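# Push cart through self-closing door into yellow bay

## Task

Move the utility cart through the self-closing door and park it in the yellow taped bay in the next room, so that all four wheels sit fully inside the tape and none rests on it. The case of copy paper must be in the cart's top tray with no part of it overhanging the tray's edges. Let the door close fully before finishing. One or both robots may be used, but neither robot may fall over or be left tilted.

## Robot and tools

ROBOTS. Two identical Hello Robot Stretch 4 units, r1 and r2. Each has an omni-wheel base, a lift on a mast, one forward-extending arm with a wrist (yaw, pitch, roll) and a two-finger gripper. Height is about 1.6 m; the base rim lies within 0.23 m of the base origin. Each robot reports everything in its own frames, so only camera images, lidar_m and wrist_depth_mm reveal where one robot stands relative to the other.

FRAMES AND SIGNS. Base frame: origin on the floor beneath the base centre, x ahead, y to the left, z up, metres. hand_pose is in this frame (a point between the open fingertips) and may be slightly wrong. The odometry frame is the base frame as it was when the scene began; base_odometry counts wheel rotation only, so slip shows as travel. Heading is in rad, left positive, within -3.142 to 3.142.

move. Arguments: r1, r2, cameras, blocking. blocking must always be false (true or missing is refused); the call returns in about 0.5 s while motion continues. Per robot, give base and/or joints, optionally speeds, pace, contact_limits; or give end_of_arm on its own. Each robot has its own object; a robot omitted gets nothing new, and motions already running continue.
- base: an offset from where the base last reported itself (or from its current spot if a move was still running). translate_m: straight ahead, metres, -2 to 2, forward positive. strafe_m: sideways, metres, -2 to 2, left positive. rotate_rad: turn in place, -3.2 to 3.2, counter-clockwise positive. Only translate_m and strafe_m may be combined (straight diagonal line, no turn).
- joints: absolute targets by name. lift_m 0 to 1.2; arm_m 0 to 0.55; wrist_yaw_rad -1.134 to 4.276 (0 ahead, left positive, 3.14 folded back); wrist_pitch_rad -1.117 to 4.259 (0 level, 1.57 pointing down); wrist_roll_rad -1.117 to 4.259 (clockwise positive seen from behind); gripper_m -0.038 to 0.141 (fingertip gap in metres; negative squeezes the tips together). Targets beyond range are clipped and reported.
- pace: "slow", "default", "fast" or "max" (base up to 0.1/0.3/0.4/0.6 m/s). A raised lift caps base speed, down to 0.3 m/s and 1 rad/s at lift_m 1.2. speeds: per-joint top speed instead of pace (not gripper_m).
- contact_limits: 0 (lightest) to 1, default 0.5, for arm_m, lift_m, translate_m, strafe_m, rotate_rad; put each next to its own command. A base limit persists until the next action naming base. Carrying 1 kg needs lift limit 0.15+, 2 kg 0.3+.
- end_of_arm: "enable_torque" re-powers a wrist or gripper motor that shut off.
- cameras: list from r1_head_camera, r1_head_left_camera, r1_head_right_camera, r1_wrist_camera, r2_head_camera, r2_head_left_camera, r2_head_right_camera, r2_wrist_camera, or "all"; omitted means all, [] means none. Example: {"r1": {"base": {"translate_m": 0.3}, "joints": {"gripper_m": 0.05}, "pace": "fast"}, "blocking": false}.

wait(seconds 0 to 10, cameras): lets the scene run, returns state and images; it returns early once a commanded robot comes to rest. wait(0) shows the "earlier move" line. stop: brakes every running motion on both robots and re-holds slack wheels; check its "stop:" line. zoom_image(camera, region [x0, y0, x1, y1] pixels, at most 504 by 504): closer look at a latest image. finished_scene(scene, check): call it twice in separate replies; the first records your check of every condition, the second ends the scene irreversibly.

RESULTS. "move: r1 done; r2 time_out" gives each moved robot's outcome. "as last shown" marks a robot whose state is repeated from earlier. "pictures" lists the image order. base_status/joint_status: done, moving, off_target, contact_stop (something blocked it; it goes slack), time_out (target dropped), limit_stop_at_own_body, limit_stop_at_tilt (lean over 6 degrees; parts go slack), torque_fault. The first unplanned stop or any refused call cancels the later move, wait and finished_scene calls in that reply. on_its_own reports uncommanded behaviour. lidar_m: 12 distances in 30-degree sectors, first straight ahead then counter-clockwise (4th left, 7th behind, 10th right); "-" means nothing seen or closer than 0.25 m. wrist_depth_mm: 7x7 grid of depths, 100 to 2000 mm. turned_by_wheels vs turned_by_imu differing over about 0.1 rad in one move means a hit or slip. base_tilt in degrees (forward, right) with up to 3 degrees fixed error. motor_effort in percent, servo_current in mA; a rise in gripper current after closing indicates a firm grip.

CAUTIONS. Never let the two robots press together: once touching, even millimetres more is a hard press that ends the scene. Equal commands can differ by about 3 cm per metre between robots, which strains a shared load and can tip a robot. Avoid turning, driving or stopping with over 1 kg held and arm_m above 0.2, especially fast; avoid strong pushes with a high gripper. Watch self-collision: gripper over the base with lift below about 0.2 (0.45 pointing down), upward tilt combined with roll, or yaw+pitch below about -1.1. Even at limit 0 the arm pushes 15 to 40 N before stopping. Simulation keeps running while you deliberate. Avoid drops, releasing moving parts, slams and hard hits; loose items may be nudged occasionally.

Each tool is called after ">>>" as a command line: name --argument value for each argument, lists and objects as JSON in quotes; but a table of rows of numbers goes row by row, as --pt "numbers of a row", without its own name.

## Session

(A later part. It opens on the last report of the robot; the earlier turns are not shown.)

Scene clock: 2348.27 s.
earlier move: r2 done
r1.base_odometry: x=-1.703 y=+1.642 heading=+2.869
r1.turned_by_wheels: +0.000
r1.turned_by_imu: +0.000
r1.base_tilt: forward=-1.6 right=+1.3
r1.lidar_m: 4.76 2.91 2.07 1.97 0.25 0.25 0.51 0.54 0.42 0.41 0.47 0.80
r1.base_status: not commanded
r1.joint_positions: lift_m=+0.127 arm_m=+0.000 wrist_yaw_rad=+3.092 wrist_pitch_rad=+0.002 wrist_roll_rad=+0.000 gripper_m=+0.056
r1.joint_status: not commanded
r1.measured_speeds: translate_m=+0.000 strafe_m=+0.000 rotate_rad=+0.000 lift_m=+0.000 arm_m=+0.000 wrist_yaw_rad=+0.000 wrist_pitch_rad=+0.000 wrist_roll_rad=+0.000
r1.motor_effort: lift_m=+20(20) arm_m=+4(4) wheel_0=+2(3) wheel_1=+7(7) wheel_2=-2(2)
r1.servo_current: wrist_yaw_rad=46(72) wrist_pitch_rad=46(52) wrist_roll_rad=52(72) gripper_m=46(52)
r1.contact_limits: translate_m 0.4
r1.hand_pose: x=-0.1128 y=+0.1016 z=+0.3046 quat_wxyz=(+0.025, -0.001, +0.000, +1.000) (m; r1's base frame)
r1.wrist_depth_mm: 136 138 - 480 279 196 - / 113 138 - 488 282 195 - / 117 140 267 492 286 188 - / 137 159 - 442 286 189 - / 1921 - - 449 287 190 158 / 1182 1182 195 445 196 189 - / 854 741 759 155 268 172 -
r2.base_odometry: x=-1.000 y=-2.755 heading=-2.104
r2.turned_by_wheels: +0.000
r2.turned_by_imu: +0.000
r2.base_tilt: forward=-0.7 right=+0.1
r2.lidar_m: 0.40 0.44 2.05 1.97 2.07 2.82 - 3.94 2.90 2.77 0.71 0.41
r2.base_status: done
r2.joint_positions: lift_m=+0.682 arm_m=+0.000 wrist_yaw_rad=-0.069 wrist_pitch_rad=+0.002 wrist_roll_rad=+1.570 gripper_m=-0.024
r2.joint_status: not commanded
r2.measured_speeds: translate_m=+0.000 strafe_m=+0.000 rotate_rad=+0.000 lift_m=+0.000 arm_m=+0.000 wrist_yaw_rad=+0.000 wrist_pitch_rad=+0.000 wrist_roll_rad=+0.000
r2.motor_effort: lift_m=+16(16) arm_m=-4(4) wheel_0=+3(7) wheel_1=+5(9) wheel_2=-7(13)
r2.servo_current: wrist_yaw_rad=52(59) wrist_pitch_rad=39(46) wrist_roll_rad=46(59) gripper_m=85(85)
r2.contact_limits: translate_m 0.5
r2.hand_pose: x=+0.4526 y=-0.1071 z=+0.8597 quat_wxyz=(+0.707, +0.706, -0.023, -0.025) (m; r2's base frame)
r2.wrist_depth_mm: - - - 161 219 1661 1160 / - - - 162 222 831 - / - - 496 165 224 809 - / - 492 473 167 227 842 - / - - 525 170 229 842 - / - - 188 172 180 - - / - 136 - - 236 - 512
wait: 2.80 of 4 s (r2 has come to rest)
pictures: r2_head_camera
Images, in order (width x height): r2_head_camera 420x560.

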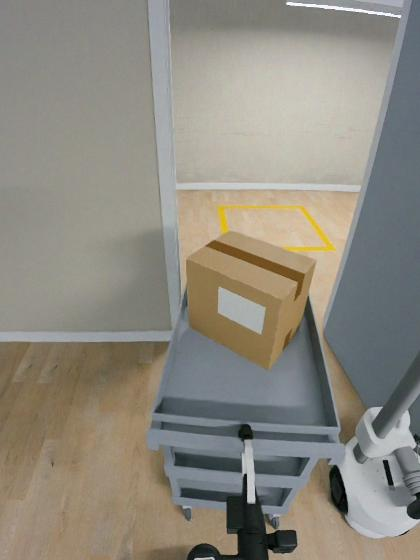

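>>> move --blocking false --r2 '{"base": {"translate_m": 0.12, "strafe_m": 0.06}, "contact_limits": {"translate_m": 0.5}, "pace": "slow"}' --cameras '[]'

>>> wait --seconds 4 --cameras '["r2_head_camera"]'

Scene clock: 2359.47 s.
move: r2 moving
r1.base_odometry: x=-1.703 y=+1.642 heading=+2.869
r1.turned_by_wheels: +0.000
r1.turned_by_imu: +0.000
r1.base_tilt: forward=-1.6 right=+1.3
r1.lidar_m: 4.75 2.87 2.08 1.98 0.25 0.25 0.51 0.53 0.40 0.41 0.48 0.83
r1.base_status: not commanded
r1.joint_positions: lift_m=+0.127 arm_m=+0.000 wrist_yaw_rad=+3.092 wrist_pitch_rad=+0.002 wrist_roll_rad=+0.000 gripper_m=+0.056
r1.joint_status: not commanded
r1.measured_speeds: translate_m=+0.000 strafe_m=+0.000 rotate_rad=+0.000 lift_m=+0.000 arm_m=+0.000 wrist_yaw_rad=+0.000 wrist_pitch_rad=+0.000 wrist_roll_rad=+0.000
r1.motor_effort: lift_m=+20(20) arm_m=+4(4) wheel_0=+2(2) wheel_1=+7(7) wheel_2=-2(2)
r1.servo_current: wrist_yaw_rad=39(65) wrist_pitch_rad=39(46) wrist_roll_rad=52(59) gripper_m=46(46)
r1.contact_limits: translate_m 0.4
r1.hand_pose: x=-0.1128 y=+0.1016 z=+0.3046 quat_wxyz=(+0.025, -0.001, +0.000, +1.000) (m; r1's base frame)
r1.wrist_depth_mm: 136 138 - 488 279 194 - / 113 139 - 484 281 197 - / 117 139 268 496 285 188 - / 137 160 - 445 287 189 - / - - - 445 286 189 158 / 1205 1182 195 452 196 190 - / 854 750 750 156 268 173 -
r2.base_odometry: x=-1.001 y=-2.769 heading=-2.104
r2.turned_by_wheels: +0.000
r2.turned_by_imu: +0.000
r2.base_tilt: forward=-0.7 right=+0.1
r2.lidar_m: 0.39 0.47 2.05 1.96 2.05 2.83 - 3.94 2.91 2.79 0.69 0.43
r2.base_status: translate_m moving; strafe_m moving
r2.joint_positions: lift_m=+0.682 arm_m=+0.000 wrist_yaw_rad=-0.069 wrist_pitch_rad=+0.002 wrist_roll_rad=+1.570 gripper_m=-0.024
r2.joint_status: not commanded
r2.measured_speeds: translate_m=+0.050 strafe_m=+0.024 rotate_rad=+0.003 lift_m=+0.000 arm_m=+0.000 wrist_yaw_rad=-0.002 wrist_pitch_rad=+0.000 wrist_roll_rad=+0.000
r2.motor_effort: lift_m=+16(16) arm_m=-3(4) wheel_0=+2(6) wheel_1=+6(9) wheel_2=-11(13)
r2.servo_current: wrist_yaw_rad=46(65) wrist_pitch_rad=46(46) wrist_roll_rad=59(59) gripper_m=85(85)
r2.contact_limits: translate_m 0.5
r2.hand_pose: x=+0.4526 y=-0.1071 z=+0.8597 quat_wxyz=(+0.707, +0.706, -0.024, -0.025) (m; r2's base frame)
r2.wrist_depth_mm: - - - 160 217 1661 1138 / - - - 161 221 788 - / - - 496 164 224 820 - / - 488 469 166 227 809 - / - - 525 170 230 842 - / - - 188 171 180 - - / - 136 - - 236 - 512
pictures: none
No camera images: "cameras" was empty.

Scene clock: 2361.47 s.
earlier move: r2 done
r1.base_odometry: x=-1.703 y=+1.642 heading=+2.869
r1.turned_by_wheels: +0.000
r1.turned_by_imu: +0.000
r1.base_tilt: forward=-1.6 right=+1.3
r1.lidar_m: 4.76 2.90 2.09 1.96 0.25 0.25 0.54 0.58 0.47 0.47 0.66 3.74
r1.base_status: not commanded
r1.joint_positions: lift_m=+0.127 arm_m=+0.000 wrist_yaw_rad=+3.092 wrist_pitch_rad=+0.002 wrist_roll_rad=+0.000 gripper_m=+0.056
r1.joint_status: not commanded
r1.measured_speeds: translate_m=+0.000 strafe_m=+0.000 rotate_rad=+0.000 lift_m=+0.000 arm_m=+0.000 wrist_yaw_rad=+0.000 wrist_pitch_rad=+0.000 wrist_roll_rad=+0.000
r1.motor_effort: lift_m=+20(20) arm_m=+4(4) wheel_0=+2(3) wheel_1=+7(7) wheel_2=-2(2)
r1.servo_current: wrist_yaw_rad=46(65) wrist_pitch_rad=39(52) wrist_roll_rad=52(65) gripper_m=39(52)
r1.contact_limits: translate_m 0.4
r1.hand_pose: x=-0.1128 y=+0.1016 z=+0.3046 quat_wxyz=(+0.025, -0.001, +0.000, +1.000) (m; r1's base frame)
r1.wrist_depth_mm: 136 138 - 480 279 195 - / 113 139 - 488 281 196 - / 117 140 268 488 285 188 - / 137 159 - 445 287 190 - / 1983 - - 449 289 190 158 / 1182 1205 195 449 196 190 - / 854 750 759 155 268 172 -
r2.base_odometry: x=-1.009 y=-2.888 heading=-2.104
r2.turned_by_wheels: +0.000
r2.turned_by_imu: +0.000
r2.base_tilt: forward=-0.7 right=+0.0
r2.lidar_m: 0.42 1.47 1.98 1.90 1.99 2.76 - 4.03 2.95 0.76 0.71 0.41
r2.base_status: done
r2.joint_positions: lift_m=+0.682 arm_m=+0.000 wrist_yaw_rad=-0.069 wrist_pitch_rad=+0.002 wrist_roll_rad=+1.570 gripper_m=-0.024
r2.joint_status: not commanded
r2.measured_speeds: translate_m=+0.000 strafe_m=+0.000 rotate_rad=+0.000 lift_m=+0.000 arm_m=+0.000 wrist_yaw_rad=+0.000 wrist_pitch_rad=+0.000 wrist_roll_rad=+0.000
r2.motor_effort: lift_m=+16(16) arm_m=-3(4) wheel_0=+2(6) wheel_1=+3(9) wheel_2=-6(14)
r2.servo_current: wrist_yaw_rad=46(65) wrist_pitch_rad=33(46) wrist_roll_rad=39(59) gripper_m=78(91)
r2.contact_limits: translate_m 0.5
r2.hand_pose: x=+0.4525 y=-0.1072 z=+0.8597 quat_wxyz=(+0.707, +0.706, -0.024, -0.025) (m; r2's base frame)
r2.wrist_depth_mm: - - - 149 204 1576 - / - - 554 153 211 - - / - 484 452 157 215 - - / - - 480 161 223 809 - / - - 559 167 228 - - / - - 187 171 180 - - / - 136 - - 242 - 496
wait: 2.00 of 4 s (r2 has come to rest)
pictures: r2_head_camera
Images, in order (width x height): r2_head_camera 420x560.

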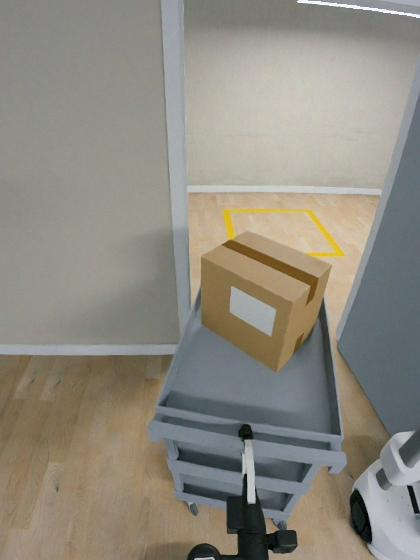

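>>> move --blocking false --r2 '{"base": {"translate_m": 0.1, "strafe_m": 0.03}, "contact_limits": {"translate_m": 0.5}, "pace": "slow"}' --cameras '[]'

>>> wait --seconds 4 --cameras '["r2_head_camera"]'

Scene clock: 2372.37 s.
move: r2 moving
r1.base_odometry: x=-1.703 y=+1.642 heading=+2.869
r1.turned_by_wheels: +0.000
r1.turned_by_imu: +0.000
r1.base_tilt: forward=-1.6 right=+1.3
r1.lidar_m: 4.77 2.88 2.07 1.97 0.25 0.25 0.53 0.60 0.47 0.47 0.67 3.75
r1.base_status: not commanded
r1.joint_positions: lift_m=+0.127 arm_m=+0.000 wrist_yaw_rad=+3.092 wrist_pitch_rad=+0.002 wrist_roll_rad=+0.000 gripper_m=+0.056
r1.joint_status: not commanded
r1.measured_speeds: translate_m=+0.000 strafe_m=+0.000 rotate_rad=+0.000 lift_m=+0.000 arm_m=+0.000 wrist_yaw_rad=+0.000 wrist_pitch_rad=+0.000 wrist_roll_rad=+0.000
r1.motor_effort: lift_m=+20(20) arm_m=+4(4) wheel_0=+2(2) wheel_1=+7(7) wheel_2=-2(2)
r1.servo_current: wrist_yaw_rad=33(52) wrist_pitch_rad=39(46) wrist_roll_rad=46(65) gripper_m=39(46)
r1.contact_limits: translate_m 0.4
r1.hand_pose: x=-0.1128 y=+0.1016 z=+0.3046 quat_wxyz=(+0.025, -0.001, +0.000, +1.000) (m; r1's base frame)
r1.wrist_depth_mm: 136 138 - 480 281 195 - / 113 139 - 488 282 196 - / 117 139 268 492 285 188 - / 137 160 - 445 286 190 - / 1983 - - 449 286 190 158 / 1205 1182 194 452 196 190 - / 854 759 750 155 267 172 -
r2.base_odometry: x=-1.012 y=-2.901 heading=-2.104
r2.turned_by_wheels: +0.000
r2.turned_by_imu: +0.001
r2.base_tilt: forward=-0.6 right=+0.1
r2.lidar_m: 0.40 1.47 1.97 1.88 2.01 2.73 - 4.06 2.95 0.77 0.69 0.41
r2.base_status: translate_m moving; strafe_m moving
r2.joint_positions: lift_m=+0.682 arm_m=+0.000 wrist_yaw_rad=-0.069 wrist_pitch_rad=+0.002 wrist_roll_rad=+1.570 gripper_m=-0.024
r2.joint_status: not commanded
r2.measured_speeds: translate_m=+0.049 strafe_m=+0.014 rotate_rad=+0.001 lift_m=+0.000 arm_m=+0.000 wrist_yaw_rad=+0.000 wrist_pitch_rad=+0.000 wrist_roll_rad=+0.000
r2.motor_effort: lift_m=+16(16) arm_m=-4(4) wheel_0=+5(7) wheel_1=+8(8) wheel_2=-12(13)
r2.servo_current: wrist_yaw_rad=39(52) wrist_pitch_rad=39(46) wrist_roll_rad=52(59) gripper_m=78(85)
r2.contact_limits: translate_m 0.5
r2.hand_pose: x=+0.4525 y=-0.1072 z=+0.8597 quat_wxyz=(+0.707, +0.706, -0.024, -0.025) (m; r2's base frame)
r2.wrist_depth_mm: - - - 147 204 1537 - / - - 549 151 209 - - / - 477 445 156 216 - - / - - 488 160 221 820 - / - - 559 166 229 - - / - - 186 170 180 - - / - 136 - - 243 - 496
pictures: none
No camera images: "cameras" was empty.

Scene clock: 2374.13 s.
earlier move: r2 done
r1.base_odometry: x=-1.703 y=+1.642 heading=+2.869
r1.turned_by_wheels: +0.000
r1.turned_by_imu: +0.000
r1.base_tilt: forward=-1.6 right=+1.2
r1.lidar_m: 4.76 2.92 2.07 1.95 0.25 0.25 0.51 0.62 0.53 0.53 0.69 3.74
r1.base_status: not commanded
r1.joint_positions: lift_m=+0.127 arm_m=+0.000 wrist_yaw_rad=+3.092 wrist_pitch_rad=+0.002 wrist_roll_rad=+0.000 gripper_m=+0.056
r1.joint_status: not commanded
r1.measured_speeds: translate_m=+0.000 strafe_m=+0.000 rotate_rad=+0.000 lift_m=+0.000 arm_m=+0.000 wrist_yaw_rad=+0.000 wrist_pitch_rad=+0.000 wrist_roll_rad=+0.000
r1.motor_effort: lift_m=+20(20) arm_m=+4(4) wheel_0=+2(2) wheel_1=+7(7) wheel_2=-2(2)
r1.servo_current: wrist_yaw_rad=46(65) wrist_pitch_rad=46(46) wrist_roll_rad=39(65) gripper_m=33(46)
r1.contact_limits: translate_m 0.4
r1.hand_pose: x=-0.1128 y=+0.1016 z=+0.3046 quat_wxyz=(+0.025, -0.001, +0.000, +1.000) (m; r1's base frame)
r1.wrist_depth_mm: 136 138 - 480 281 196 - / 113 139 - 488 282 196 - / 117 139 268 492 286 188 - / 137 160 - 442 286 189 - / 1708 - - 452 285 189 158 / 1182 1229 195 449 196 190 - / 854 750 750 156 270 172 -
r2.base_odometry: x=-1.034 y=-2.990 heading=-2.104
r2.turned_by_wheels: +0.000
r2.turned_by_imu: +0.001
r2.base_tilt: forward=-0.7 right=+0.1
r2.lidar_m: 0.38 0.47 1.87 1.87 1.96 2.71 - 4.08 2.98 0.69 0.67 0.40
r2.base_status: done
r2.joint_positions: lift_m=+0.682 arm_m=+0.000 wrist_yaw_rad=-0.069 wrist_pitch_rad=+0.002 wrist_roll_rad=+1.570 gripper_m=-0.024
r2.joint_status: not commanded
r2.measured_speeds: translate_m=+0.000 strafe_m=+0.000 rotate_rad=+0.000 lift_m=+0.000 arm_m=+0.000 wrist_yaw_rad=+0.000 wrist_pitch_rad=+0.000 wrist_roll_rad=+0.000
r2.motor_effort: lift_m=+16(16) arm_m=-4(4) wheel_0=+4(8) wheel_1=+6(8) wheel_2=-5(13)
r2.servo_current: wrist_yaw_rad=33(59) wrist_pitch_rad=39(46) wrist_roll_rad=46(59) gripper_m=85(85)
r2.contact_limits: translate_m 0.5
r2.hand_pose: x=+0.4526 y=-0.1071 z=+0.8597 quat_wxyz=(+0.707, +0.706, -0.024, -0.025) (m; r2's base frame)
r2.wrist_depth_mm: - - - 139 195 - - / - - 496 145 202 759 - / - 445 442 149 209 - - / - - 496 156 218 820 - / - - 591 163 227 - - / - - 185 169 180 - - / - 136 - - - - 469
wait: 1.77 of 4 s (r2 has come to rest)
pictures: r2_head_camera
Images, in order (width x height): r2_head_camera 420x560.

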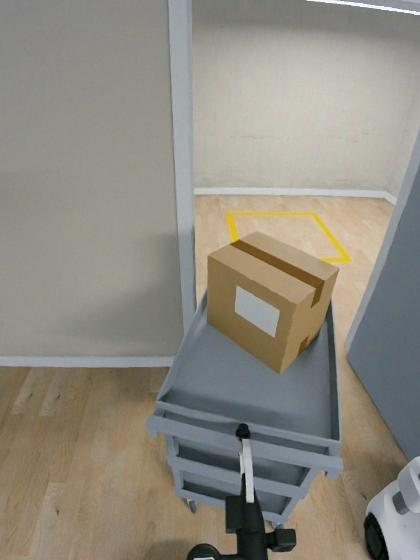

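>>> move --blocking false --r2 '{"base": {"translate_m": 0.2, "strafe_m": -0.055}, "contact_limits": {"translate_m": 0.5}, "pace": "slow"}' --cameras '[]'

>>> wait --seconds 4 --cameras '["r2_head_camera"]'

Scene clock: 2382.67 s.
move: r2 moving
r1.base_odometry: x=-1.703 y=+1.642 heading=+2.869
r1.turned_by_wheels: +0.000
r1.turned_by_imu: +0.000
r1.base_tilt: forward=-1.6 right=+1.3
r1.lidar_m: 4.75 2.91 2.08 1.96 0.25 0.25 0.54 0.60 0.53 0.52 0.69 3.77
r1.base_status: not commanded
r1.joint_positions: lift_m=+0.127 arm_m=+0.000 wrist_yaw_rad=+3.092 wrist_pitch_rad=+0.002 wrist_roll_rad=+0.000 gripper_m=+0.056
r1.joint_status: not commanded
r1.measured_speeds: translate_m=+0.000 strafe_m=+0.000 rotate_rad=+0.000 lift_m=+0.000 arm_m=+0.000 wrist_yaw_rad=+0.000 wrist_pitch_rad=+0.000 wrist_roll_rad=+0.000
r1.motor_effort: lift_m=+20(20) arm_m=+4(4) wheel_0=+2(2) wheel_1=+7(7) wheel_2=-2(2)
r1.servo_current: wrist_yaw_rad=26(72) wrist_pitch_rad=39(46) wrist_roll_rad=46(59) gripper_m=39(46)
r1.contact_limits: translate_m 0.4
r1.hand_pose: x=-0.1128 y=+0.1016 z=+0.3046 quat_wxyz=(+0.025, -0.001, +0.000, +1.000) (m; r1's base frame)
r1.wrist_depth_mm: 136 138 - 480 278 195 - / 113 139 - 492 283 196 - / 117 140 267 496 285 188 - / 137 159 - 445 286 189 - / 1708 - - 449 286 190 158 / 1205 1182 195 452 197 190 - / 842 750 741 156 270 172 -
r2.base_odometry: x=-1.043 y=-2.999 heading=-2.104
r2.turned_by_wheels: +0.000
r2.turned_by_imu: +0.001
r2.base_tilt: forward=-0.7 right=+0.1
r2.lidar_m: 0.42 0.50 1.87 1.88 1.98 2.71 - 4.05 2.99 0.65 0.69 0.42
r2.base_status: translate_m moving; strafe_m moving
r2.joint_positions: lift_m=+0.682 arm_m=+0.000 wrist_yaw_rad=-0.069 wrist_pitch_rad=+0.002 wrist_roll_rad=+1.570 gripper_m=-0.024
r2.joint_status: not commanded
r2.measured_speeds: translate_m=+0.049 strafe_m=-0.014 rotate_rad=+0.000 lift_m=+0.000 arm_m=+0.000 wrist_yaw_rad=+0.000 wrist_pitch_rad=+0.000 wrist_roll_rad=+0.000
r2.motor_effort: lift_m=+16(16) arm_m=-3(4) wheel_0=+12(12) wheel_1=+6(8) wheel_2=-11(11)
r2.servo_current: wrist_yaw_rad=46(52) wrist_pitch_rad=46(46) wrist_roll_rad=46(59) gripper_m=78(85)
r2.contact_limits: translate_m 0.5
r2.hand_pose: x=+0.4526 y=-0.1071 z=+0.8597 quat_wxyz=(+0.707, +0.706, -0.024, -0.025) (m; r2's base frame)
r2.wrist_depth_mm: - - - 139 193 699 - / - - 500 145 202 768 - / - 445 442 149 209 - - / - - 496 156 218 809 - / - - 591 163 227 - - / - - 185 169 180 - - / - - - - - - 477
pictures: none
No camera images: "cameras" was empty.

Scene clock: 2385.50 s.
earlier move: r2 done
r1.base_odometry: x=-1.703 y=+1.642 heading=+2.869
r1.turned_by_wheels: +0.000
r1.turned_by_imu: +0.000
r1.base_tilt: forward=-1.6 right=+1.3
r1.lidar_m: 4.76 2.89 2.08 1.98 0.25 0.26 0.51 0.67 0.56 0.60 0.62 3.73
r1.base_status: not commanded
r1.joint_positions: lift_m=+0.127 arm_m=+0.000 wrist_yaw_rad=+3.092 wrist_pitch_rad=+0.002 wrist_roll_rad=+0.000 gripper_m=+0.056
r1.joint_status: not commanded
r1.measured_speeds: translate_m=+0.000 strafe_m=+0.000 rotate_rad=+0.000 lift_m=+0.000 arm_m=+0.000 wrist_yaw_rad=+0.000 wrist_pitch_rad=+0.000 wrist_roll_rad=+0.000
r1.motor_effort: lift_m=+20(20) arm_m=+4(4) wheel_0=+2(3) wheel_1=+7(7) wheel_2=-2(2)
r1.servo_current: wrist_yaw_rad=46(72) wrist_pitch_rad=39(46) wrist_roll_rad=46(65) gripper_m=39(52)
r1.contact_limits: translate_m 0.4
r1.hand_pose: x=-0.1128 y=+0.1016 z=+0.3046 quat_wxyz=(+0.025, -0.001, +0.000, +1.000) (m; r1's base frame)
r1.wrist_depth_mm: 136 138 - 480 279 196 - / 113 139 - 492 282 196 - / 117 140 268 492 285 188 - / 137 160 - 439 285 189 - / - - - 449 286 190 158 / 1008 1182 195 449 197 190 - / 798 750 750 155 268 173 -
r2.base_odometry: x=-1.183 y=-3.134 heading=-2.103
r2.turned_by_wheels: +0.000
r2.turned_by_imu: +0.002
r2.base_tilt: forward=-0.7 right=+0.1
r2.lidar_m: 0.40 0.46 1.59 1.93 2.04 2.77 - 4.00 2.89 0.60 0.67 0.42
r2.base_status: done
r2.joint_positions: lift_m=+0.682 arm_m=+0.000 wrist_yaw_rad=-0.066 wrist_pitch_rad=+0.002 wrist_roll_rad=+1.570 gripper_m=-0.024
r2.joint_status: not commanded
r2.measured_speeds: translate_m=+0.000 strafe_m=+0.000 rotate_rad=+0.000 lift_m=+0.000 arm_m=+0.000 wrist_yaw_rad=+0.000 wrist_pitch_rad=+0.000 wrist_roll_rad=+0.000
r2.motor_effort: lift_m=+16(16) arm_m=-4(4) wheel_0=+7(15) wheel_1=+5(8) wheel_2=-4(11)
r2.servo_current: wrist_yaw_rad=46(59) wrist_pitch_rad=39(52) wrist_roll_rad=46(59) gripper_m=78(85)
r2.contact_limits: translate_m 0.5
r2.hand_pose: x=+0.4529 y=-0.1062 z=+0.8597 quat_wxyz=(+0.707, +0.706, -0.022, -0.024) (m; r2's base frame)
r2.wrist_depth_mm: - - - 150 206 1537 - / - - 580 154 211 - - / - 496 452 157 216 - - / - - 480 162 223 820 - / - - 549 167 229 - - / - - 187 171 180 - - / - - - - 241 - 484
wait: 2.83 of 4 s (r2 has come to rest)
pictures: r2_head_camera
Images, in order (width x height): r2_head_camera 420x560.

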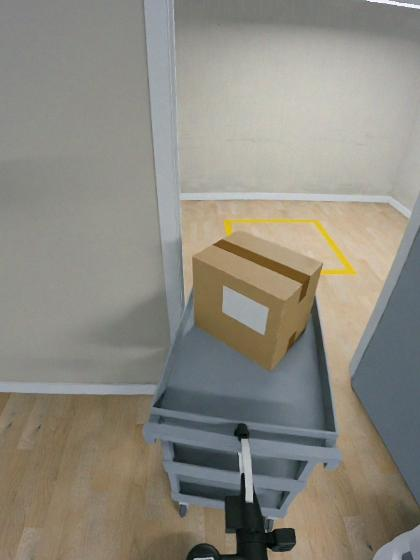

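>>> zoom_image --camera "r2_head_camera" --region '[100, 230, 260, 430]'

>>> zoom_image --camera "r2_head_camera" --region '[120, 0, 420, 300]'

Scaled by 2.520 from the camera's 420x560 image, which has a finer 1200x1600 frame.

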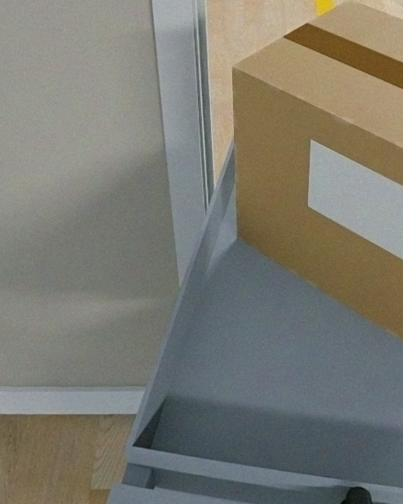

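Scaled by 1.680 from the camera's 420x560 image, which has a finer 1200x1600 frame.

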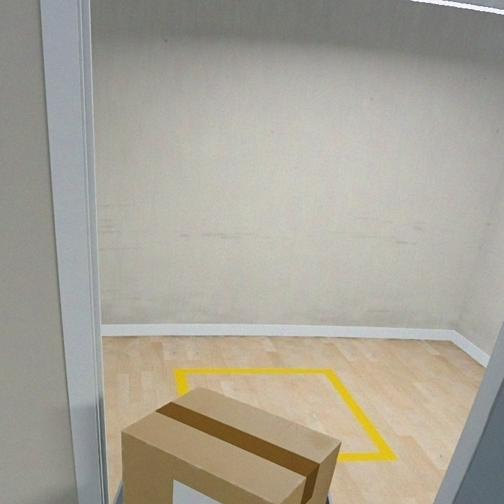

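>>> wait --seconds 0 --cameras '["r1_head_right_camera","r1_head_left_camera","r2_head_left_camera","r2_head_right_camera","r2_wrist_camera"]'

Scene clock: 2528.40 s.
r1.base_odometry: x=-1.703 y=+1.642 heading=+2.869
r1.turned_by_wheels: +0.000
r1.turned_by_imu: +0.000
r1.base_tilt: forward=-1.6 right=+1.3
r1.lidar_m: 4.75 2.92 2.10 1.96 0.25 0.25 0.52 0.67 0.55 0.59 0.65 3.75
r1.base_status: not commanded
r1.joint_positions: lift_m=+0.127 arm_m=+0.000 wrist_yaw_rad=+3.092 wrist_pitch_rad=+0.002 wrist_roll_rad=+0.000 gripper_m=+0.056
r1.joint_status: not commanded
r1.measured_speeds: translate_m=+0.000 strafe_m=+0.000 rotate_rad=+0.000 lift_m=+0.000 arm_m=+0.000 wrist_yaw_rad=+0.000 wrist_pitch_rad=+0.000 wrist_roll_rad=+0.000
r1.motor_effort: lift_m=+20(20) arm_m=+4(4) wheel_0=+2(3) wheel_1=+7(7) wheel_2=-2(2)
r1.servo_current: wrist_yaw_rad=52(72) wrist_pitch_rad=39(46) wrist_roll_rad=46(65) gripper_m=39(52)
r1.contact_limits: translate_m 0.4
r1.hand_pose: x=-0.1128 y=+0.1016 z=+0.3046 quat_wxyz=(+0.025, -0.001, +0.000, +1.000) (m; r1's base frame)
r1.wrist_depth_mm: 136 138 - 488 279 195 - / 113 139 - 488 283 197 - / 117 140 268 496 283 188 - / 137 160 - 442 287 189 - / - - - 449 287 190 158 / 1008 1205 195 452 196 190 - / 809 750 750 155 270 173 -
r2.base_odometry: x=-1.183 y=-3.134 heading=-2.103
r2.turned_by_wheels: +0.000
r2.turned_by_imu: +0.000
r2.base_tilt: forward=-0.6 right=+0.1
r2.lidar_m: 0.40 0.47 1.60 1.91 2.02 2.75 - 4.01 2.93 0.60 0.65 0.41
r2.base_status: done
r2.joint_positions: lift_m=+0.682 arm_m=+0.000 wrist_yaw_rad=-0.066 wrist_pitch_rad=+0.002 wrist_roll_rad=+1.570 gripper_m=-0.024
r2.joint_status: not commanded
r2.measured_speeds: translate_m=+0.000 strafe_m=+0.000 rotate_rad=+0.000 lift_m=+0.000 arm_m=+0.000 wrist_yaw_rad=+0.000 wrist_pitch_rad=+0.000 wrist_roll_rad=+0.000
r2.motor_effort: lift_m=+16(16) arm_m=-3(4) wheel_0=+7(15) wheel_1=+5(8) wheel_2=-4(11)
r2.servo_current: wrist_yaw_rad=39(59) wrist_pitch_rad=39(52) wrist_roll_rad=52(59) gripper_m=78(85)
r2.contact_limits: translate_m 0.5
r2.hand_pose: x=+0.4529 y=-0.1062 z=+0.8597 quat_wxyz=(+0.707, +0.706, -0.022, -0.024) (m; r2's base frame)
r2.wrist_depth_mm: - - - 150 206 1537 - / - - 569 154 211 - - / - 496 452 157 217 - - / - - 477 162 224 820 - / - - 549 167 229 - - / - - 187 171 180 - - / - - - - 241 - 484
pictures: r1_head_left_camera, r1_head_right_camera, r2_head_left_camera, r2_head_right_camera, r2_wrist_camera
Images, in order (width x height): r1_head_left_camera 420x672, r1_head_right_camera 420x672, r2_head_left_camera 420x672, r2_head_right_camera 420x672, r2_wrist_camera 616x392.

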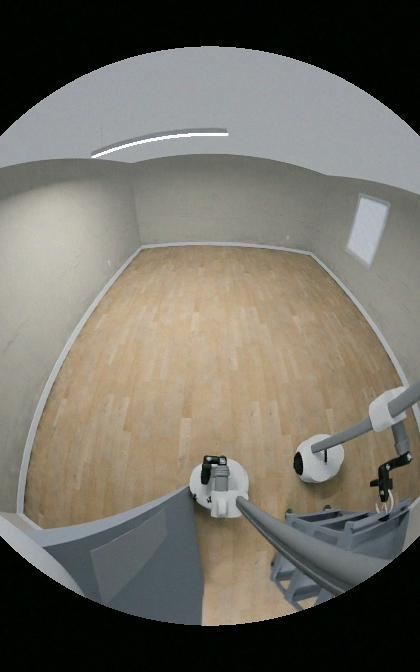

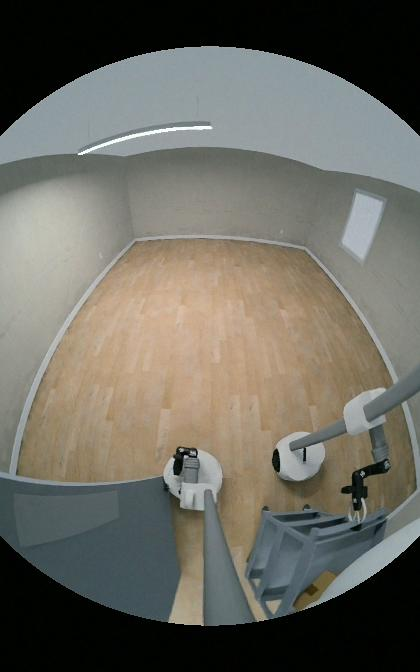

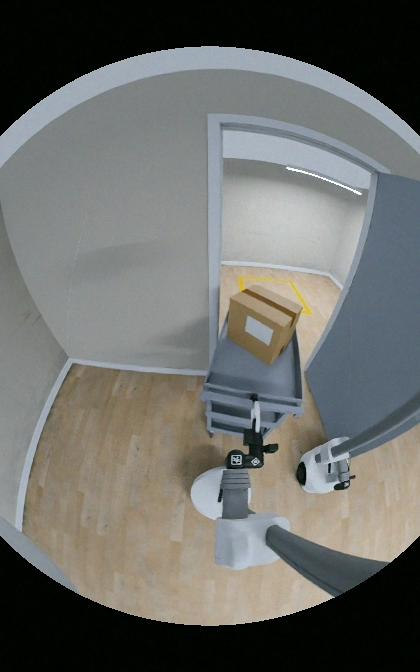

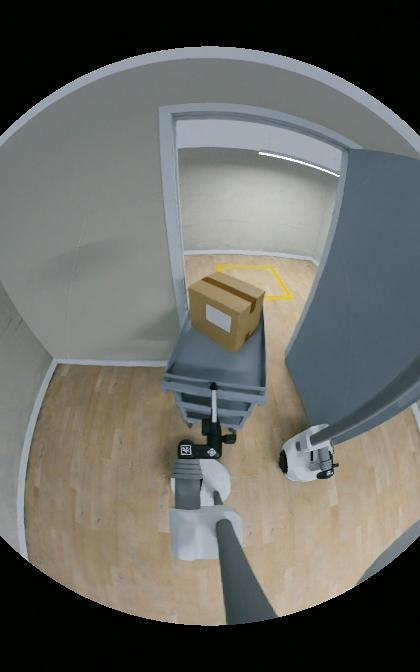

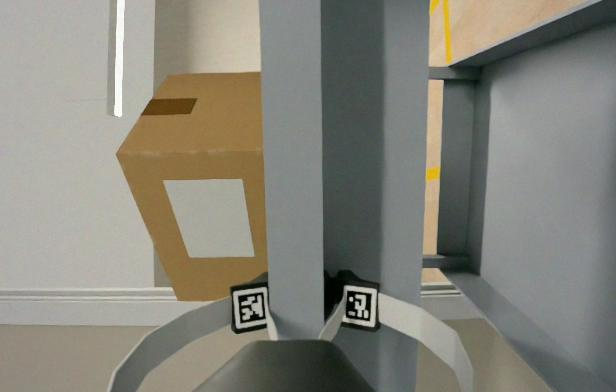

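>>> zoom_image --camera "r2_head_left_camera" --region '[180, 240, 340, 460]'

>>> zoom_image --camera "r2_head_right_camera" --region '[140, 230, 300, 450]'

Scaled by 2.291 from the camera's 420x672 image, which has a finer 600x960 frame.

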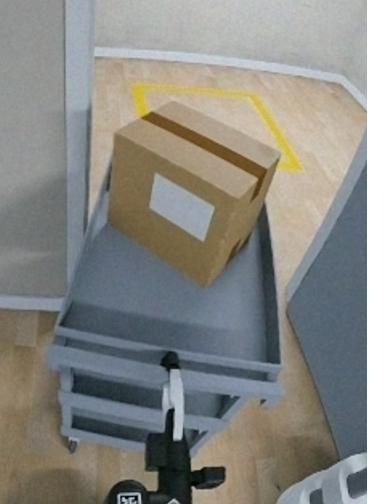

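Scaled by 2.291 from the camera's 420x672 image, which has a finer 600x960 frame.

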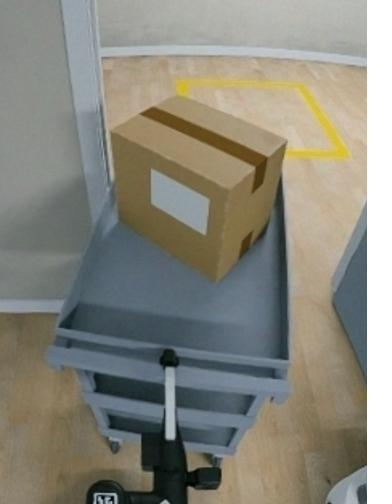

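>>> move --blocking false --r2 '{"base": {"translate_m": 0.2, "strafe_m": -0.05}, "contact_limits": {"translate_m": 0.4}, "pace": "slow"}' --cameras '[]'

>>> wait --seconds 4 --cameras '["r2_head_camera"]'

Scene clock: 2638.43 s.
move: r2 moving
r1.base_odometry: x=-1.703 y=+1.642 heading=+2.869
r1.turned_by_wheels: +0.000
r1.turned_by_imu: +0.000
r1.base_tilt: forward=-1.6 right=+1.3
r1.lidar_m: 4.75 2.91 2.06 1.97 0.25 0.25 0.51 0.67 0.56 0.59 0.63 3.73
r1.base_status: not commanded
r1.joint_positions: lift_m=+0.127 arm_m=+0.000 wrist_yaw_rad=+3.092 wrist_pitch_rad=+0.002 wrist_roll_rad=+0.000 gripper_m=+0.056
r1.joint_status: not commanded
r1.measured_speeds: translate_m=+0.000 strafe_m=+0.000 rotate_rad=+0.000 lift_m=+0.000 arm_m=+0.000 wrist_yaw_rad=+0.000 wrist_pitch_rad=+0.000 wrist_roll_rad=+0.000
r1.motor_effort: lift_m=+20(20) arm_m=+4(4) wheel_0=+2(2) wheel_1=+7(7) wheel_2=-2(2)
r1.servo_current: wrist_yaw_rad=39(52) wrist_pitch_rad=39(46) wrist_roll_rad=46(59) gripper_m=39(46)
r1.contact_limits: translate_m 0.4
r1.hand_pose: x=-0.1128 y=+0.1016 z=+0.3046 quat_wxyz=(+0.025, -0.001, +0.000, +1.000) (m; r1's base frame)
r1.wrist_depth_mm: 136 138 - 484 281 195 - / 113 139 - 488 282 196 - / 117 140 268 496 283 189 - / 137 160 - 442 285 189 - / - - - 449 286 190 158 / 1078 1205 195 452 197 189 - / 788 759 759 155 270 173 -
r2.base_odometry: x=-1.192 y=-3.143 heading=-2.103
r2.turned_by_wheels: +0.000
r2.turned_by_imu: +0.001
r2.base_tilt: forward=-0.7 right=+0.0
r2.lidar_m: 0.42 0.45 1.56 1.93 2.05 2.82 - 3.98 2.93 0.61 0.65 0.41
r2.base_status: translate_m moving; strafe_m moving
r2.joint_positions: lift_m=+0.682 arm_m=+0.000 wrist_yaw_rad=-0.066 wrist_pitch_rad=+0.002 wrist_roll_rad=+1.570 gripper_m=-0.024
r2.joint_status: not commanded
r2.measured_speeds: translate_m=+0.050 strafe_m=-0.012 rotate_rad=+0.000 lift_m=+0.000 arm_m=+0.000 wrist_yaw_rad=+0.000 wrist_pitch_rad=+0.000 wrist_roll_rad=+0.000
r2.motor_effort: lift_m=+16(16) arm_m=-4(4) wheel_0=+6(12) wheel_1=+6(8) wheel_2=-8(11)
r2.servo_current: wrist_yaw_rad=39(52) wrist_pitch_rad=39(46) wrist_roll_rad=59(59) gripper_m=78(85)
r2.contact_limits: translate_m 0.4
r2.hand_pose: x=+0.4529 y=-0.1062 z=+0.8597 quat_wxyz=(+0.707, +0.706, -0.022, -0.024) (m; r2's base frame)
r2.wrist_depth_mm: - - - 151 206 1499 - / - - 585 154 211 - - / - 504 452 157 218 - - / - - 480 162 224 831 - / - - 549 167 229 - - / - - 187 171 179 - - / - - - - 240 - 492
pictures: none
No camera images: "cameras" was empty.

Scene clock: 2641.23 s.
earlier move: r2 done
r1.base_odometry: x=-1.703 y=+1.642 heading=+2.869
r1.turned_by_wheels: +0.000
r1.turned_by_imu: +0.000
r1.base_tilt: forward=-1.6 right=+1.3
r1.lidar_m: 4.76 2.92 2.06 1.97 0.25 0.25 0.52 0.67 0.60 0.55 2.83 3.74
r1.base_status: not commanded
r1.joint_positions: lift_m=+0.127 arm_m=+0.000 wrist_yaw_rad=+3.092 wrist_pitch_rad=+0.002 wrist_roll_rad=+0.000 gripper_m=+0.056
r1.joint_status: not commanded
r1.measured_speeds: translate_m=+0.000 strafe_m=+0.000 rotate_rad=+0.000 lift_m=+0.000 arm_m=+0.000 wrist_yaw_rad=+0.000 wrist_pitch_rad=+0.000 wrist_roll_rad=+0.000
r1.motor_effort: lift_m=+20(20) arm_m=+4(4) wheel_0=+2(3) wheel_1=+7(7) wheel_2=-2(2)
r1.servo_current: wrist_yaw_rad=52(78) wrist_pitch_rad=39(52) wrist_roll_rad=46(65) gripper_m=46(46)
r1.contact_limits: translate_m 0.4
r1.hand_pose: x=-0.1128 y=+0.1016 z=+0.3046 quat_wxyz=(+0.025, -0.001, +0.000, +1.000) (m; r1's base frame)
r1.wrist_depth_mm: 136 139 - 480 279 195 - / 113 139 - 492 279 196 - / 117 140 267 496 285 188 - / 137 160 - 445 286 190 - / - 1983 - 452 287 190 158 / 1098 1205 194 452 196 190 - / 842 750 750 156 268 172 -
r2.base_odometry: x=-1.327 y=-3.280 heading=-2.103
r2.turned_by_wheels: +0.000
r2.turned_by_imu: +0.001
r2.base_tilt: forward=-0.7 right=+0.1
r2.lidar_m: 0.39 0.43 1.33 1.97 2.07 2.84 - 3.92 0.58 0.55 0.97 0.42
r2.base_status: done
r2.joint_positions: lift_m=+0.682 arm_m=+0.000 wrist_yaw_rad=-0.066 wrist_pitch_rad=+0.002 wrist_roll_rad=+1.570 gripper_m=-0.024
r2.joint_status: not commanded
r2.measured_speeds: translate_m=+0.000 strafe_m=+0.000 rotate_rad=+0.000 lift_m=+0.000 arm_m=+0.000 wrist_yaw_rad=+0.000 wrist_pitch_rad=+0.000 wrist_roll_rad=+0.000
r2.motor_effort: lift_m=+16(16) arm_m=-3(4) wheel_0=+5(12) wheel_1=+3(8) wheel_2=-5(11)
r2.servo_current: wrist_yaw_rad=52(59) wrist_pitch_rad=46(52) wrist_roll_rad=39(59) gripper_m=85(85)
r2.contact_limits: translate_m 0.4
r2.hand_pose: x=+0.4529 y=-0.1062 z=+0.8597 quat_wxyz=(+0.707, +0.706, -0.022, -0.024) (m; r2's base frame)
r2.wrist_depth_mm: - - - 162 220 1576 1160 / - - - 164 223 778 - / - - 512 166 225 809 - / - 488 466 168 227 820 - / - - 521 170 231 842 - / - - 188 172 179 - - / - - - - 236 - -
wait: 2.80 of 4 s (r2 has come to rest)
pictures: r2_head_camera
Images, in order (width x height): r2_head_camera 420x560.

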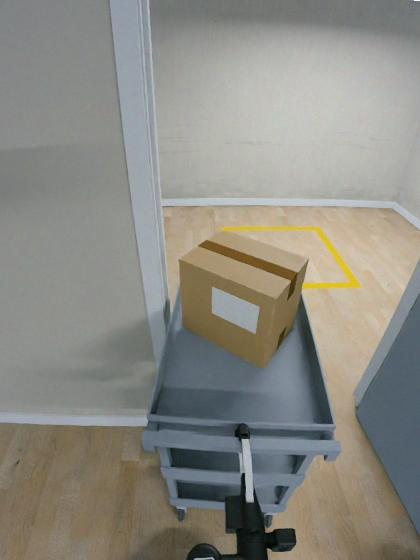

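>>> move --blocking false --r2 '{"base": {"translate_m": 0.15, "strafe_m": -0.045}, "contact_limits": {"translate_m": 0.4}, "pace": "slow"}' --cameras '[]'

>>> wait --seconds 4 --cameras '["r2_head_camera"]'

Scene clock: 2659.87 s.
move: r2 moving
r1.base_odometry: x=-1.703 y=+1.642 heading=+2.869
r1.turned_by_wheels: +0.000
r1.turned_by_imu: +0.000
r1.base_tilt: forward=-1.6 right=+1.3
r1.lidar_m: 4.74 2.90 2.09 1.98 0.25 0.26 0.51 0.67 0.58 0.56 2.84 3.73
r1.base_status: not commanded
r1.joint_positions: lift_m=+0.127 arm_m=+0.000 wrist_yaw_rad=+3.092 wrist_pitch_rad=+0.002 wrist_roll_rad=+0.000 gripper_m=+0.056
r1.joint_status: not commanded
r1.measured_speeds: translate_m=+0.000 strafe_m=+0.000 rotate_rad=+0.000 lift_m=+0.000 arm_m=+0.000 wrist_yaw_rad=+0.000 wrist_pitch_rad=+0.000 wrist_roll_rad=+0.000
r1.motor_effort: lift_m=+20(20) arm_m=+4(4) wheel_0=+2(2) wheel_1=+7(7) wheel_2=-2(2)
r1.servo_current: wrist_yaw_rad=46(52) wrist_pitch_rad=39(46) wrist_roll_rad=46(65) gripper_m=39(39)
r1.contact_limits: translate_m 0.4
r1.hand_pose: x=-0.1128 y=+0.1016 z=+0.3046 quat_wxyz=(+0.025, -0.001, +0.000, +1.000) (m; r1's base frame)
r1.wrist_depth_mm: 136 138 - 480 278 194 - / 113 139 - 488 281 196 - / 117 139 268 492 285 189 - / 137 160 - 442 286 189 - / - - - 449 286 189 158 / 1078 1205 195 452 196 190 - / 866 750 759 155 270 172 -
r2.base_odometry: x=-1.337 y=-3.289 heading=-2.103
r2.turned_by_wheels: +0.000
r2.turned_by_imu: +0.001
r2.base_tilt: forward=-0.7 right=+0.1
r2.lidar_m: 0.40 0.43 1.31 1.99 2.09 2.86 - 3.90 0.57 0.56 0.93 0.41
r2.base_status: translate_m moving; strafe_m moving
r2.joint_positions: lift_m=+0.682 arm_m=+0.000 wrist_yaw_rad=-0.066 wrist_pitch_rad=+0.002 wrist_roll_rad=+1.570 gripper_m=-0.024
r2.joint_status: not commanded
r2.measured_speeds: translate_m=+0.049 strafe_m=-0.015 rotate_rad=-0.002 lift_m=+0.000 arm_m=+0.000 wrist_yaw_rad=+0.000 wrist_pitch_rad=+0.000 wrist_roll_rad=+0.000
r2.motor_effort: lift_m=+16(16) arm_m=-4(4) wheel_0=+11(11) wheel_1=+5(5) wheel_2=-11(12)
r2.servo_current: wrist_yaw_rad=52(59) wrist_pitch_rad=46(46) wrist_roll_rad=39(52) gripper_m=78(85)
r2.contact_limits: translate_m 0.4
r2.hand_pose: x=+0.4529 y=-0.1062 z=+0.8597 quat_wxyz=(+0.707, +0.706, -0.022, -0.024) (m; r2's base frame)
r2.wrist_depth_mm: - - - 162 220 1708 1138 / - - - 164 224 768 - / - - 512 166 225 820 - / - 484 459 168 229 831 - / - - 517 170 230 842 - / - - 189 171 179 - - / - - - - 236 - -
pictures: none
No camera images: "cameras" was empty.

Scene clock: 2662.17 s.
earlier move: r2 done
r1.base_odometry: x=-1.703 y=+1.642 heading=+2.869
r1.turned_by_wheels: +0.000
r1.turned_by_imu: +0.000
r1.base_tilt: forward=-1.6 right=+1.2
r1.lidar_m: 4.74 2.91 2.08 1.97 0.25 0.26 0.50 0.75 0.56 0.55 2.82 3.76
r1.base_status: not commanded
r1.joint_positions: lift_m=+0.127 arm_m=+0.000 wrist_yaw_rad=+3.092 wrist_pitch_rad=+0.002 wrist_roll_rad=+0.000 gripper_m=+0.056
r1.joint_status: not commanded
r1.measured_speeds: translate_m=+0.000 strafe_m=+0.000 rotate_rad=+0.000 lift_m=+0.000 arm_m=+0.000 wrist_yaw_rad=+0.000 wrist_pitch_rad=+0.000 wrist_roll_rad=+0.000
r1.motor_effort: lift_m=+20(20) arm_m=+4(4) wheel_0=+2(3) wheel_1=+7(7) wheel_2=-2(2)
r1.servo_current: wrist_yaw_rad=46(72) wrist_pitch_rad=52(52) wrist_roll_rad=46(72) gripper_m=39(46)
r1.contact_limits: translate_m 0.4
r1.hand_pose: x=-0.1128 y=+0.1016 z=+0.3046 quat_wxyz=(+0.025, -0.001, +0.000, +1.000) (m; r1's base frame)
r1.wrist_depth_mm: 136 138 - 480 279 195 - / 113 139 - 488 282 196 - / 117 140 268 492 286 189 - / 137 159 - 442 286 189 - / 759 1921 - 449 286 190 158 / 1098 1205 195 449 196 190 - / 809 759 750 156 270 172 -
r2.base_odometry: x=-1.442 y=-3.387 heading=-2.102
r2.turned_by_wheels: +0.000
r2.turned_by_imu: +0.001
r2.base_tilt: forward=-0.7 right=+0.0
r2.lidar_m: 0.37 0.40 1.10 2.02 2.15 2.90 - 3.84 0.56 0.58 0.89 0.44
r2.base_status: done
r2.joint_positions: lift_m=+0.682 arm_m=+0.000 wrist_yaw_rad=-0.066 wrist_pitch_rad=+0.002 wrist_roll_rad=+1.570 gripper_m=-0.024
r2.joint_status: not commanded
r2.measured_speeds: translate_m=+0.000 strafe_m=+0.000 rotate_rad=+0.000 lift_m=+0.000 arm_m=+0.000 wrist_yaw_rad=+0.000 wrist_pitch_rad=+0.000 wrist_roll_rad=+0.000
r2.motor_effort: lift_m=+16(16) arm_m=-4(4) wheel_0=+6(11) wheel_1=+6(9) wheel_2=-4(12)
r2.servo_current: wrist_yaw_rad=39(59) wrist_pitch_rad=39(46) wrist_roll_rad=46(59) gripper_m=78(85)
r2.contact_limits: translate_m 0.4
r2.hand_pose: x=+0.4529 y=-0.1062 z=+0.8597 quat_wxyz=(+0.707, +0.706, -0.022, -0.024) (m; r2's base frame)
r2.wrist_depth_mm: - - - 170 232 1661 1160 / - - - 171 231 1661 - / - - 569 172 231 842 - / - 480 466 172 232 831 - / - - 504 172 232 831 - / - - 188 172 180 - - / - - - - - - -
wait: 2.30 of 4 s (r2 has come to rest)
pictures: r2_head_camera
Images, in order (width x height): r2_head_camera 420x560.

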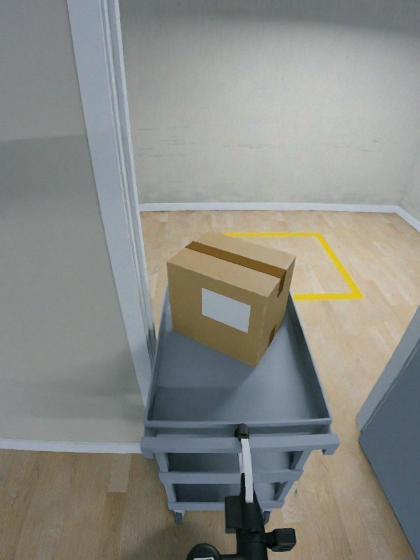

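>>> zoom_image --camera "r2_head_camera" --region '[80, 200, 240, 460]'

Scaled by 1.938 from the camera's 420x560 image, which has a finer 1200x1600 frame.

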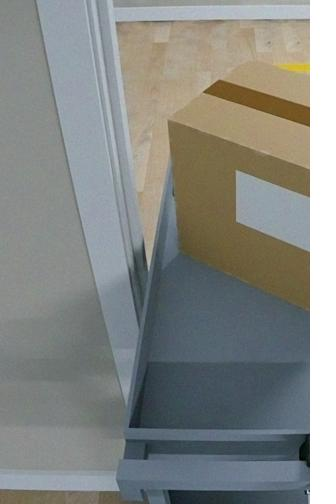

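>>> move --blocking false --r2 '{"base": {"translate_m": 0.2, "strafe_m": -0.05}, "contact_limits": {"translate_m": 0.4}, "pace": "slow"}' --cameras '[]'

>>> wait --seconds 4 --cameras '["r2_head_camera"]'

Scene clock: 2677.60 s.
move: r2 moving
r1.base_odometry: x=-1.703 y=+1.642 heading=+2.869
r1.turned_by_wheels: +0.000
r1.turned_by_imu: +0.000
r1.base_tilt: forward=-1.6 right=+1.3
r1.lidar_m: 4.75 2.91 2.08 1.98 0.25 0.25 0.54 0.78 0.55 0.56 2.83 3.74
r1.base_status: not commanded
r1.joint_positions: lift_m=+0.127 arm_m=+0.000 wrist_yaw_rad=+3.092 wrist_pitch_rad=+0.002 wrist_roll_rad=+0.000 gripper_m=+0.056
r1.joint_status: not commanded
r1.measured_speeds: translate_m=+0.000 strafe_m=+0.000 rotate_rad=+0.000 lift_m=+0.000 arm_m=+0.000 wrist_yaw_rad=+0.000 wrist_pitch_rad=+0.000 wrist_roll_rad=+0.000
r1.motor_effort: lift_m=+20(20) arm_m=+4(4) wheel_0=+2(2) wheel_1=+7(7) wheel_2=-2(2)
r1.servo_current: wrist_yaw_rad=39(65) wrist_pitch_rad=46(46) wrist_roll_rad=65(65) gripper_m=33(46)
r1.contact_limits: translate_m 0.4
r1.hand_pose: x=-0.1128 y=+0.1016 z=+0.3046 quat_wxyz=(+0.025, -0.001, +0.000, +1.000) (m; r1's base frame)
r1.wrist_depth_mm: 136 138 - 480 279 195 - / 113 139 - 488 282 196 - / 117 140 267 496 285 189 - / 137 160 - 445 286 189 - / 778 1983 - 455 287 190 158 / 1098 1182 194 449 196 190 - / 809 759 759 156 268 172 -
r2.base_odometry: x=-1.451 y=-3.396 heading=-2.102
r2.turned_by_wheels: +0.000
r2.turned_by_imu: +0.001
r2.base_tilt: forward=-0.7 right=+0.1
r2.lidar_m: 0.40 0.42 1.07 2.03 2.14 2.88 - 3.85 0.56 0.58 0.90 0.43
r2.base_status: translate_m moving; strafe_m moving
r2.joint_positions: lift_m=+0.682 arm_m=+0.000 wrist_yaw_rad=-0.066 wrist_pitch_rad=+0.002 wrist_roll_rad=+1.570 gripper_m=-0.024
r2.joint_status: not commanded
r2.measured_speeds: translate_m=+0.050 strafe_m=-0.012 rotate_rad=+0.001 lift_m=+0.000 arm_m=+0.000 wrist_yaw_rad=+0.000 wrist_pitch_rad=+0.000 wrist_roll_rad=+0.000
r2.motor_effort: lift_m=+16(16) arm_m=-4(4) wheel_0=+9(10) wheel_1=+6(7) wheel_2=-11(11)
r2.servo_current: wrist_yaw_rad=46(59) wrist_pitch_rad=39(46) wrist_roll_rad=59(59) gripper_m=78(91)
r2.contact_limits: translate_m 0.4
r2.hand_pose: x=+0.4529 y=-0.1062 z=+0.8597 quat_wxyz=(+0.707, +0.706, -0.022, -0.024) (m; r2's base frame)
r2.wrist_depth_mm: - - - 171 232 1661 1160 / - - - 172 233 1661 - / - - 580 172 232 820 - / - 484 466 172 231 831 - / - - 500 172 232 831 - / - - 188 173 180 - - / - - - - - 647 -
pictures: none
No camera images: "cameras" was empty.

Scene clock: 2680.40 s.
earlier move: r2 done
r1.base_odometry: x=-1.703 y=+1.642 heading=+2.869
r1.turned_by_wheels: +0.000
r1.turned_by_imu: +0.000
r1.base_tilt: forward=-1.6 right=+1.3
r1.lidar_m: 4.76 2.93 2.05 1.96 0.25 0.25 0.52 0.70 0.60 2.75 2.83 3.73
r1.base_status: not commanded
r1.joint_positions: lift_m=+0.127 arm_m=+0.000 wrist_yaw_rad=+3.092 wrist_pitch_rad=+0.002 wrist_roll_rad=+0.000 gripper_m=+0.056
r1.joint_status: not commanded
r1.measured_speeds: translate_m=+0.000 strafe_m=+0.000 rotate_rad=+0.000 lift_m=+0.000 arm_m=+0.000 wrist_yaw_rad=+0.000 wrist_pitch_rad=+0.000 wrist_roll_rad=+0.000
r1.motor_effort: lift_m=+20(20) arm_m=+4(4) wheel_0=+2(3) wheel_1=+7(7) wheel_2=-2(2)
r1.servo_current: wrist_yaw_rad=52(85) wrist_pitch_rad=39(46) wrist_roll_rad=52(72) gripper_m=46(46)
r1.contact_limits: translate_m 0.4
r1.hand_pose: x=-0.1128 y=+0.1016 z=+0.3046 quat_wxyz=(+0.025, -0.001, +0.000, +1.000) (m; r1's base frame)
r1.wrist_depth_mm: 136 138 - 484 281 195 - / 113 138 - 488 279 196 - / 117 140 267 496 285 189 - / 137 159 - 445 286 189 - / - 1661 - 445 287 190 158 / 1098 1182 195 455 198 190 - / 842 759 750 155 268 172 -
r2.base_odometry: x=-1.586 y=-3.534 heading=-2.102
r2.turned_by_wheels: +0.000
r2.turned_by_imu: +0.000
r2.base_tilt: forward=-0.7 right=+0.1
r2.lidar_m: 0.38 0.41 0.83 2.07 2.16 3.00 - 0.69 0.59 0.80 0.83 0.44
r2.base_status: done
r2.joint_positions: lift_m=+0.682 arm_m=+0.000 wrist_yaw_rad=-0.066 wrist_pitch_rad=+0.002 wrist_roll_rad=+1.570 gripper_m=-0.024
r2.joint_status: not commanded
r2.measured_speeds: translate_m=+0.000 strafe_m=+0.000 rotate_rad=+0.000 lift_m=+0.000 arm_m=+0.000 wrist_yaw_rad=+0.000 wrist_pitch_rad=+0.000 wrist_roll_rad=+0.000
r2.motor_effort: lift_m=+16(16) arm_m=-4(4) wheel_0=+4(13) wheel_1=+4(7) wheel_2=-5(11)
r2.servo_current: wrist_yaw_rad=39(59) wrist_pitch_rad=39(46) wrist_roll_rad=39(59) gripper_m=72(91)
r2.contact_limits: translate_m 0.4
r2.hand_pose: x=+0.4529 y=-0.1062 z=+0.8597 quat_wxyz=(+0.707, +0.706, -0.022, -0.024) (m; r2's base frame)
r2.wrist_depth_mm: - - - 186 249 1576 1160 / - - - 183 244 1708 521 / - - - 180 242 820 - / - - 484 178 236 842 - / - - 480 174 234 831 - / - - 188 172 180 - - / - - 569 - 229 - -
wait: 2.80 of 4 s (r2 has come to rest)
pictures: r2_head_camera
Images, in order (width x height): r2_head_camera 420x560.

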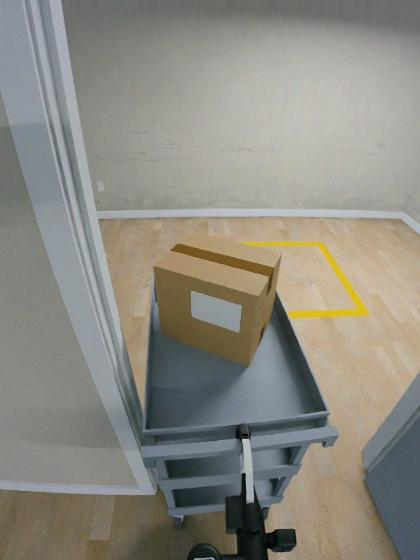

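>>> move --blocking false --r2 '{"base": {"translate_m": 0.2, "strafe_m": -0.06}, "contact_limits": {"translate_m": 0.4}, "pace": "slow"}' --cameras '[]'

>>> wait --seconds 4 --cameras '["r2_head_camera"]'

Scene clock: 2706.50 s.
move: r2 moving
r1.base_odometry: x=-1.703 y=+1.642 heading=+2.869
r1.turned_by_wheels: +0.000
r1.turned_by_imu: +0.000
r1.base_tilt: forward=-1.6 right=+1.3
r1.lidar_m: 4.77 2.91 2.07 1.96 0.25 0.25 0.55 0.71 0.61 2.75 2.85 3.71
r1.base_status: not commanded
r1.joint_positions: lift_m=+0.127 arm_m=+0.000 wrist_yaw_rad=+3.092 wrist_pitch_rad=+0.002 wrist_roll_rad=+0.000 gripper_m=+0.056
r1.joint_status: not commanded
r1.measured_speeds: translate_m=+0.000 strafe_m=+0.000 rotate_rad=+0.000 lift_m=+0.000 arm_m=+0.000 wrist_yaw_rad=+0.000 wrist_pitch_rad=+0.000 wrist_roll_rad=+0.000
r1.motor_effort: lift_m=+20(20) arm_m=+4(4) wheel_0=+2(2) wheel_1=+7(7) wheel_2=-2(2)
r1.servo_current: wrist_yaw_rad=59(78) wrist_pitch_rad=39(46) wrist_roll_rad=52(52) gripper_m=39(46)
r1.contact_limits: translate_m 0.4
r1.hand_pose: x=-0.1128 y=+0.1016 z=+0.3046 quat_wxyz=(+0.025, -0.001, +0.000, +1.000) (m; r1's base frame)
r1.wrist_depth_mm: 136 138 - 484 281 195 - / 113 139 - 488 282 196 - / 117 140 270 492 286 189 - / 137 160 - 445 285 189 - / - 1661 - 445 287 190 158 / 1078 1205 194 452 196 190 - / 854 750 759 156 270 173 -
r2.base_odometry: x=-1.596 y=-3.543 heading=-2.102
r2.turned_by_wheels: +0.000
r2.turned_by_imu: +0.001
r2.base_tilt: forward=-0.7 right=+0.1
r2.lidar_m: 0.38 0.41 0.80 2.07 2.18 3.00 - 0.67 0.61 0.80 0.83 0.44
r2.base_status: translate_m moving; strafe_m moving
r2.joint_positions: lift_m=+0.682 arm_m=+0.000 wrist_yaw_rad=-0.066 wrist_pitch_rad=+0.002 wrist_roll_rad=+1.570 gripper_m=-0.024
r2.joint_status: not commanded
r2.measured_speeds: translate_m=+0.049 strafe_m=-0.015 rotate_rad=+0.002 lift_m=+0.000 arm_m=+0.000 wrist_yaw_rad=+0.000 wrist_pitch_rad=+0.000 wrist_roll_rad=+0.000
r2.motor_effort: lift_m=+16(16) arm_m=-3(4) wheel_0=+11(11) wheel_1=+6(6) wheel_2=-9(12)
r2.servo_current: wrist_yaw_rad=59(59) wrist_pitch_rad=39(46) wrist_roll_rad=39(52) gripper_m=78(85)
r2.contact_limits: translate_m 0.4
r2.hand_pose: x=+0.4529 y=-0.1062 z=+0.8597 quat_wxyz=(+0.707, +0.706, -0.022, -0.024) (m; r2's base frame)
r2.wrist_depth_mm: - - - 186 250 1576 1060 / - - - 184 246 1661 539 / - - - 181 242 820 - / - - 488 178 238 842 - / - - 480 175 235 820 - / - - 188 172 179 - - / - - 554 - 227 - -
pictures: none
No camera images: "cameras" was empty.

Scene clock: 2709.33 s.
earlier move: r2 done
r1.base_odometry: x=-1.703 y=+1.642 heading=+2.869
r1.turned_by_wheels: +0.000
r1.turned_by_imu: +0.000
r1.base_tilt: forward=-1.6 right=+1.3
r1.lidar_m: 4.74 2.91 2.07 1.97 0.25 0.25 0.53 0.70 0.68 2.74 2.84 3.74
r1.base_status: not commanded
r1.joint_positions: lift_m=+0.127 arm_m=+0.000 wrist_yaw_rad=+3.092 wrist_pitch_rad=+0.002 wrist_roll_rad=+0.000 gripper_m=+0.056
r1.joint_status: not commanded
r1.measured_speeds: translate_m=+0.000 strafe_m=+0.000 rotate_rad=+0.000 lift_m=+0.000 arm_m=+0.000 wrist_yaw_rad=+0.000 wrist_pitch_rad=+0.000 wrist_roll_rad=+0.000
r1.motor_effort: lift_m=+20(20) arm_m=+4(4) wheel_0=+1(3) wheel_1=+7(7) wheel_2=-2(2)
r1.servo_current: wrist_yaw_rad=46(78) wrist_pitch_rad=39(52) wrist_roll_rad=46(65) gripper_m=46(46)
r1.contact_limits: translate_m 0.4
r1.hand_pose: x=-0.1128 y=+0.1016 z=+0.3046 quat_wxyz=(+0.025, -0.001, +0.000, +1.000) (m; r1's base frame)
r1.wrist_depth_mm: 136 138 - 480 281 195 - / 113 138 - 488 281 196 - / 117 139 270 496 283 188 - / 137 160 - 445 286 189 - / 1160 1708 - 452 286 190 158 / 1205 1182 195 452 196 190 - / 798 750 750 156 270 172 -
r2.base_odometry: x=-1.739 y=-3.675 heading=-2.102
r2.turned_by_wheels: +0.000
r2.turned_by_imu: +0.001
r2.base_tilt: forward=-0.7 right=+0.1
r2.lidar_m: 0.34 0.39 0.53 1.56 2.24 3.06 - 0.69 0.68 0.72 0.73 0.45
r2.base_status: done
r2.joint_positions: lift_m=+0.682 arm_m=+0.000 wrist_yaw_rad=-0.066 wrist_pitch_rad=+0.002 wrist_roll_rad=+1.570 gripper_m=-0.024
r2.joint_status: not commanded
r2.measured_speeds: translate_m=+0.000 strafe_m=+0.000 rotate_rad=+0.000 lift_m=+0.000 arm_m=+0.000 wrist_yaw_rad=+0.000 wrist_pitch_rad=+0.000 wrist_roll_rad=+0.000
r2.motor_effort: lift_m=+16(16) arm_m=-3(4) wheel_0=+6(13) wheel_1=+6(7) wheel_2=-5(12)
r2.servo_current: wrist_yaw_rad=46(59) wrist_pitch_rad=39(52) wrist_roll_rad=46(65) gripper_m=85(91)
r2.contact_limits: translate_m 0.4
r2.hand_pose: x=+0.4529 y=-0.1062 z=+0.8597 quat_wxyz=(+0.707, +0.706, -0.022, -0.024) (m; r2's base frame)
r2.wrist_depth_mm: - - - 204 271 290 290 / - - - 196 259 1618 1160 / - - - 189 250 1756 - / - - 569 183 244 831 - / - 473 466 178 237 831 - / - - 187 172 180 - - / - - 521 - 224 - -
wait: 2.83 of 4 s (r2 has come to rest)
pictures: r2_head_camera
Images, in order (width x height): r2_head_camera 420x560.

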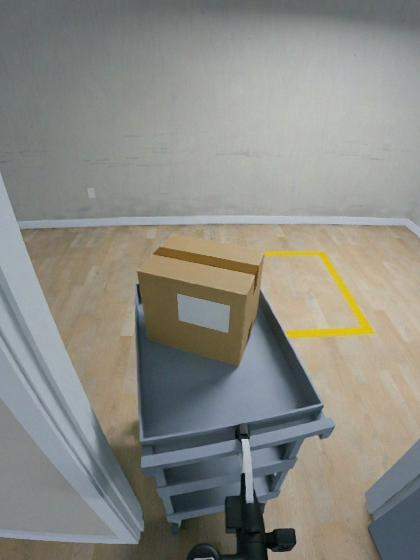

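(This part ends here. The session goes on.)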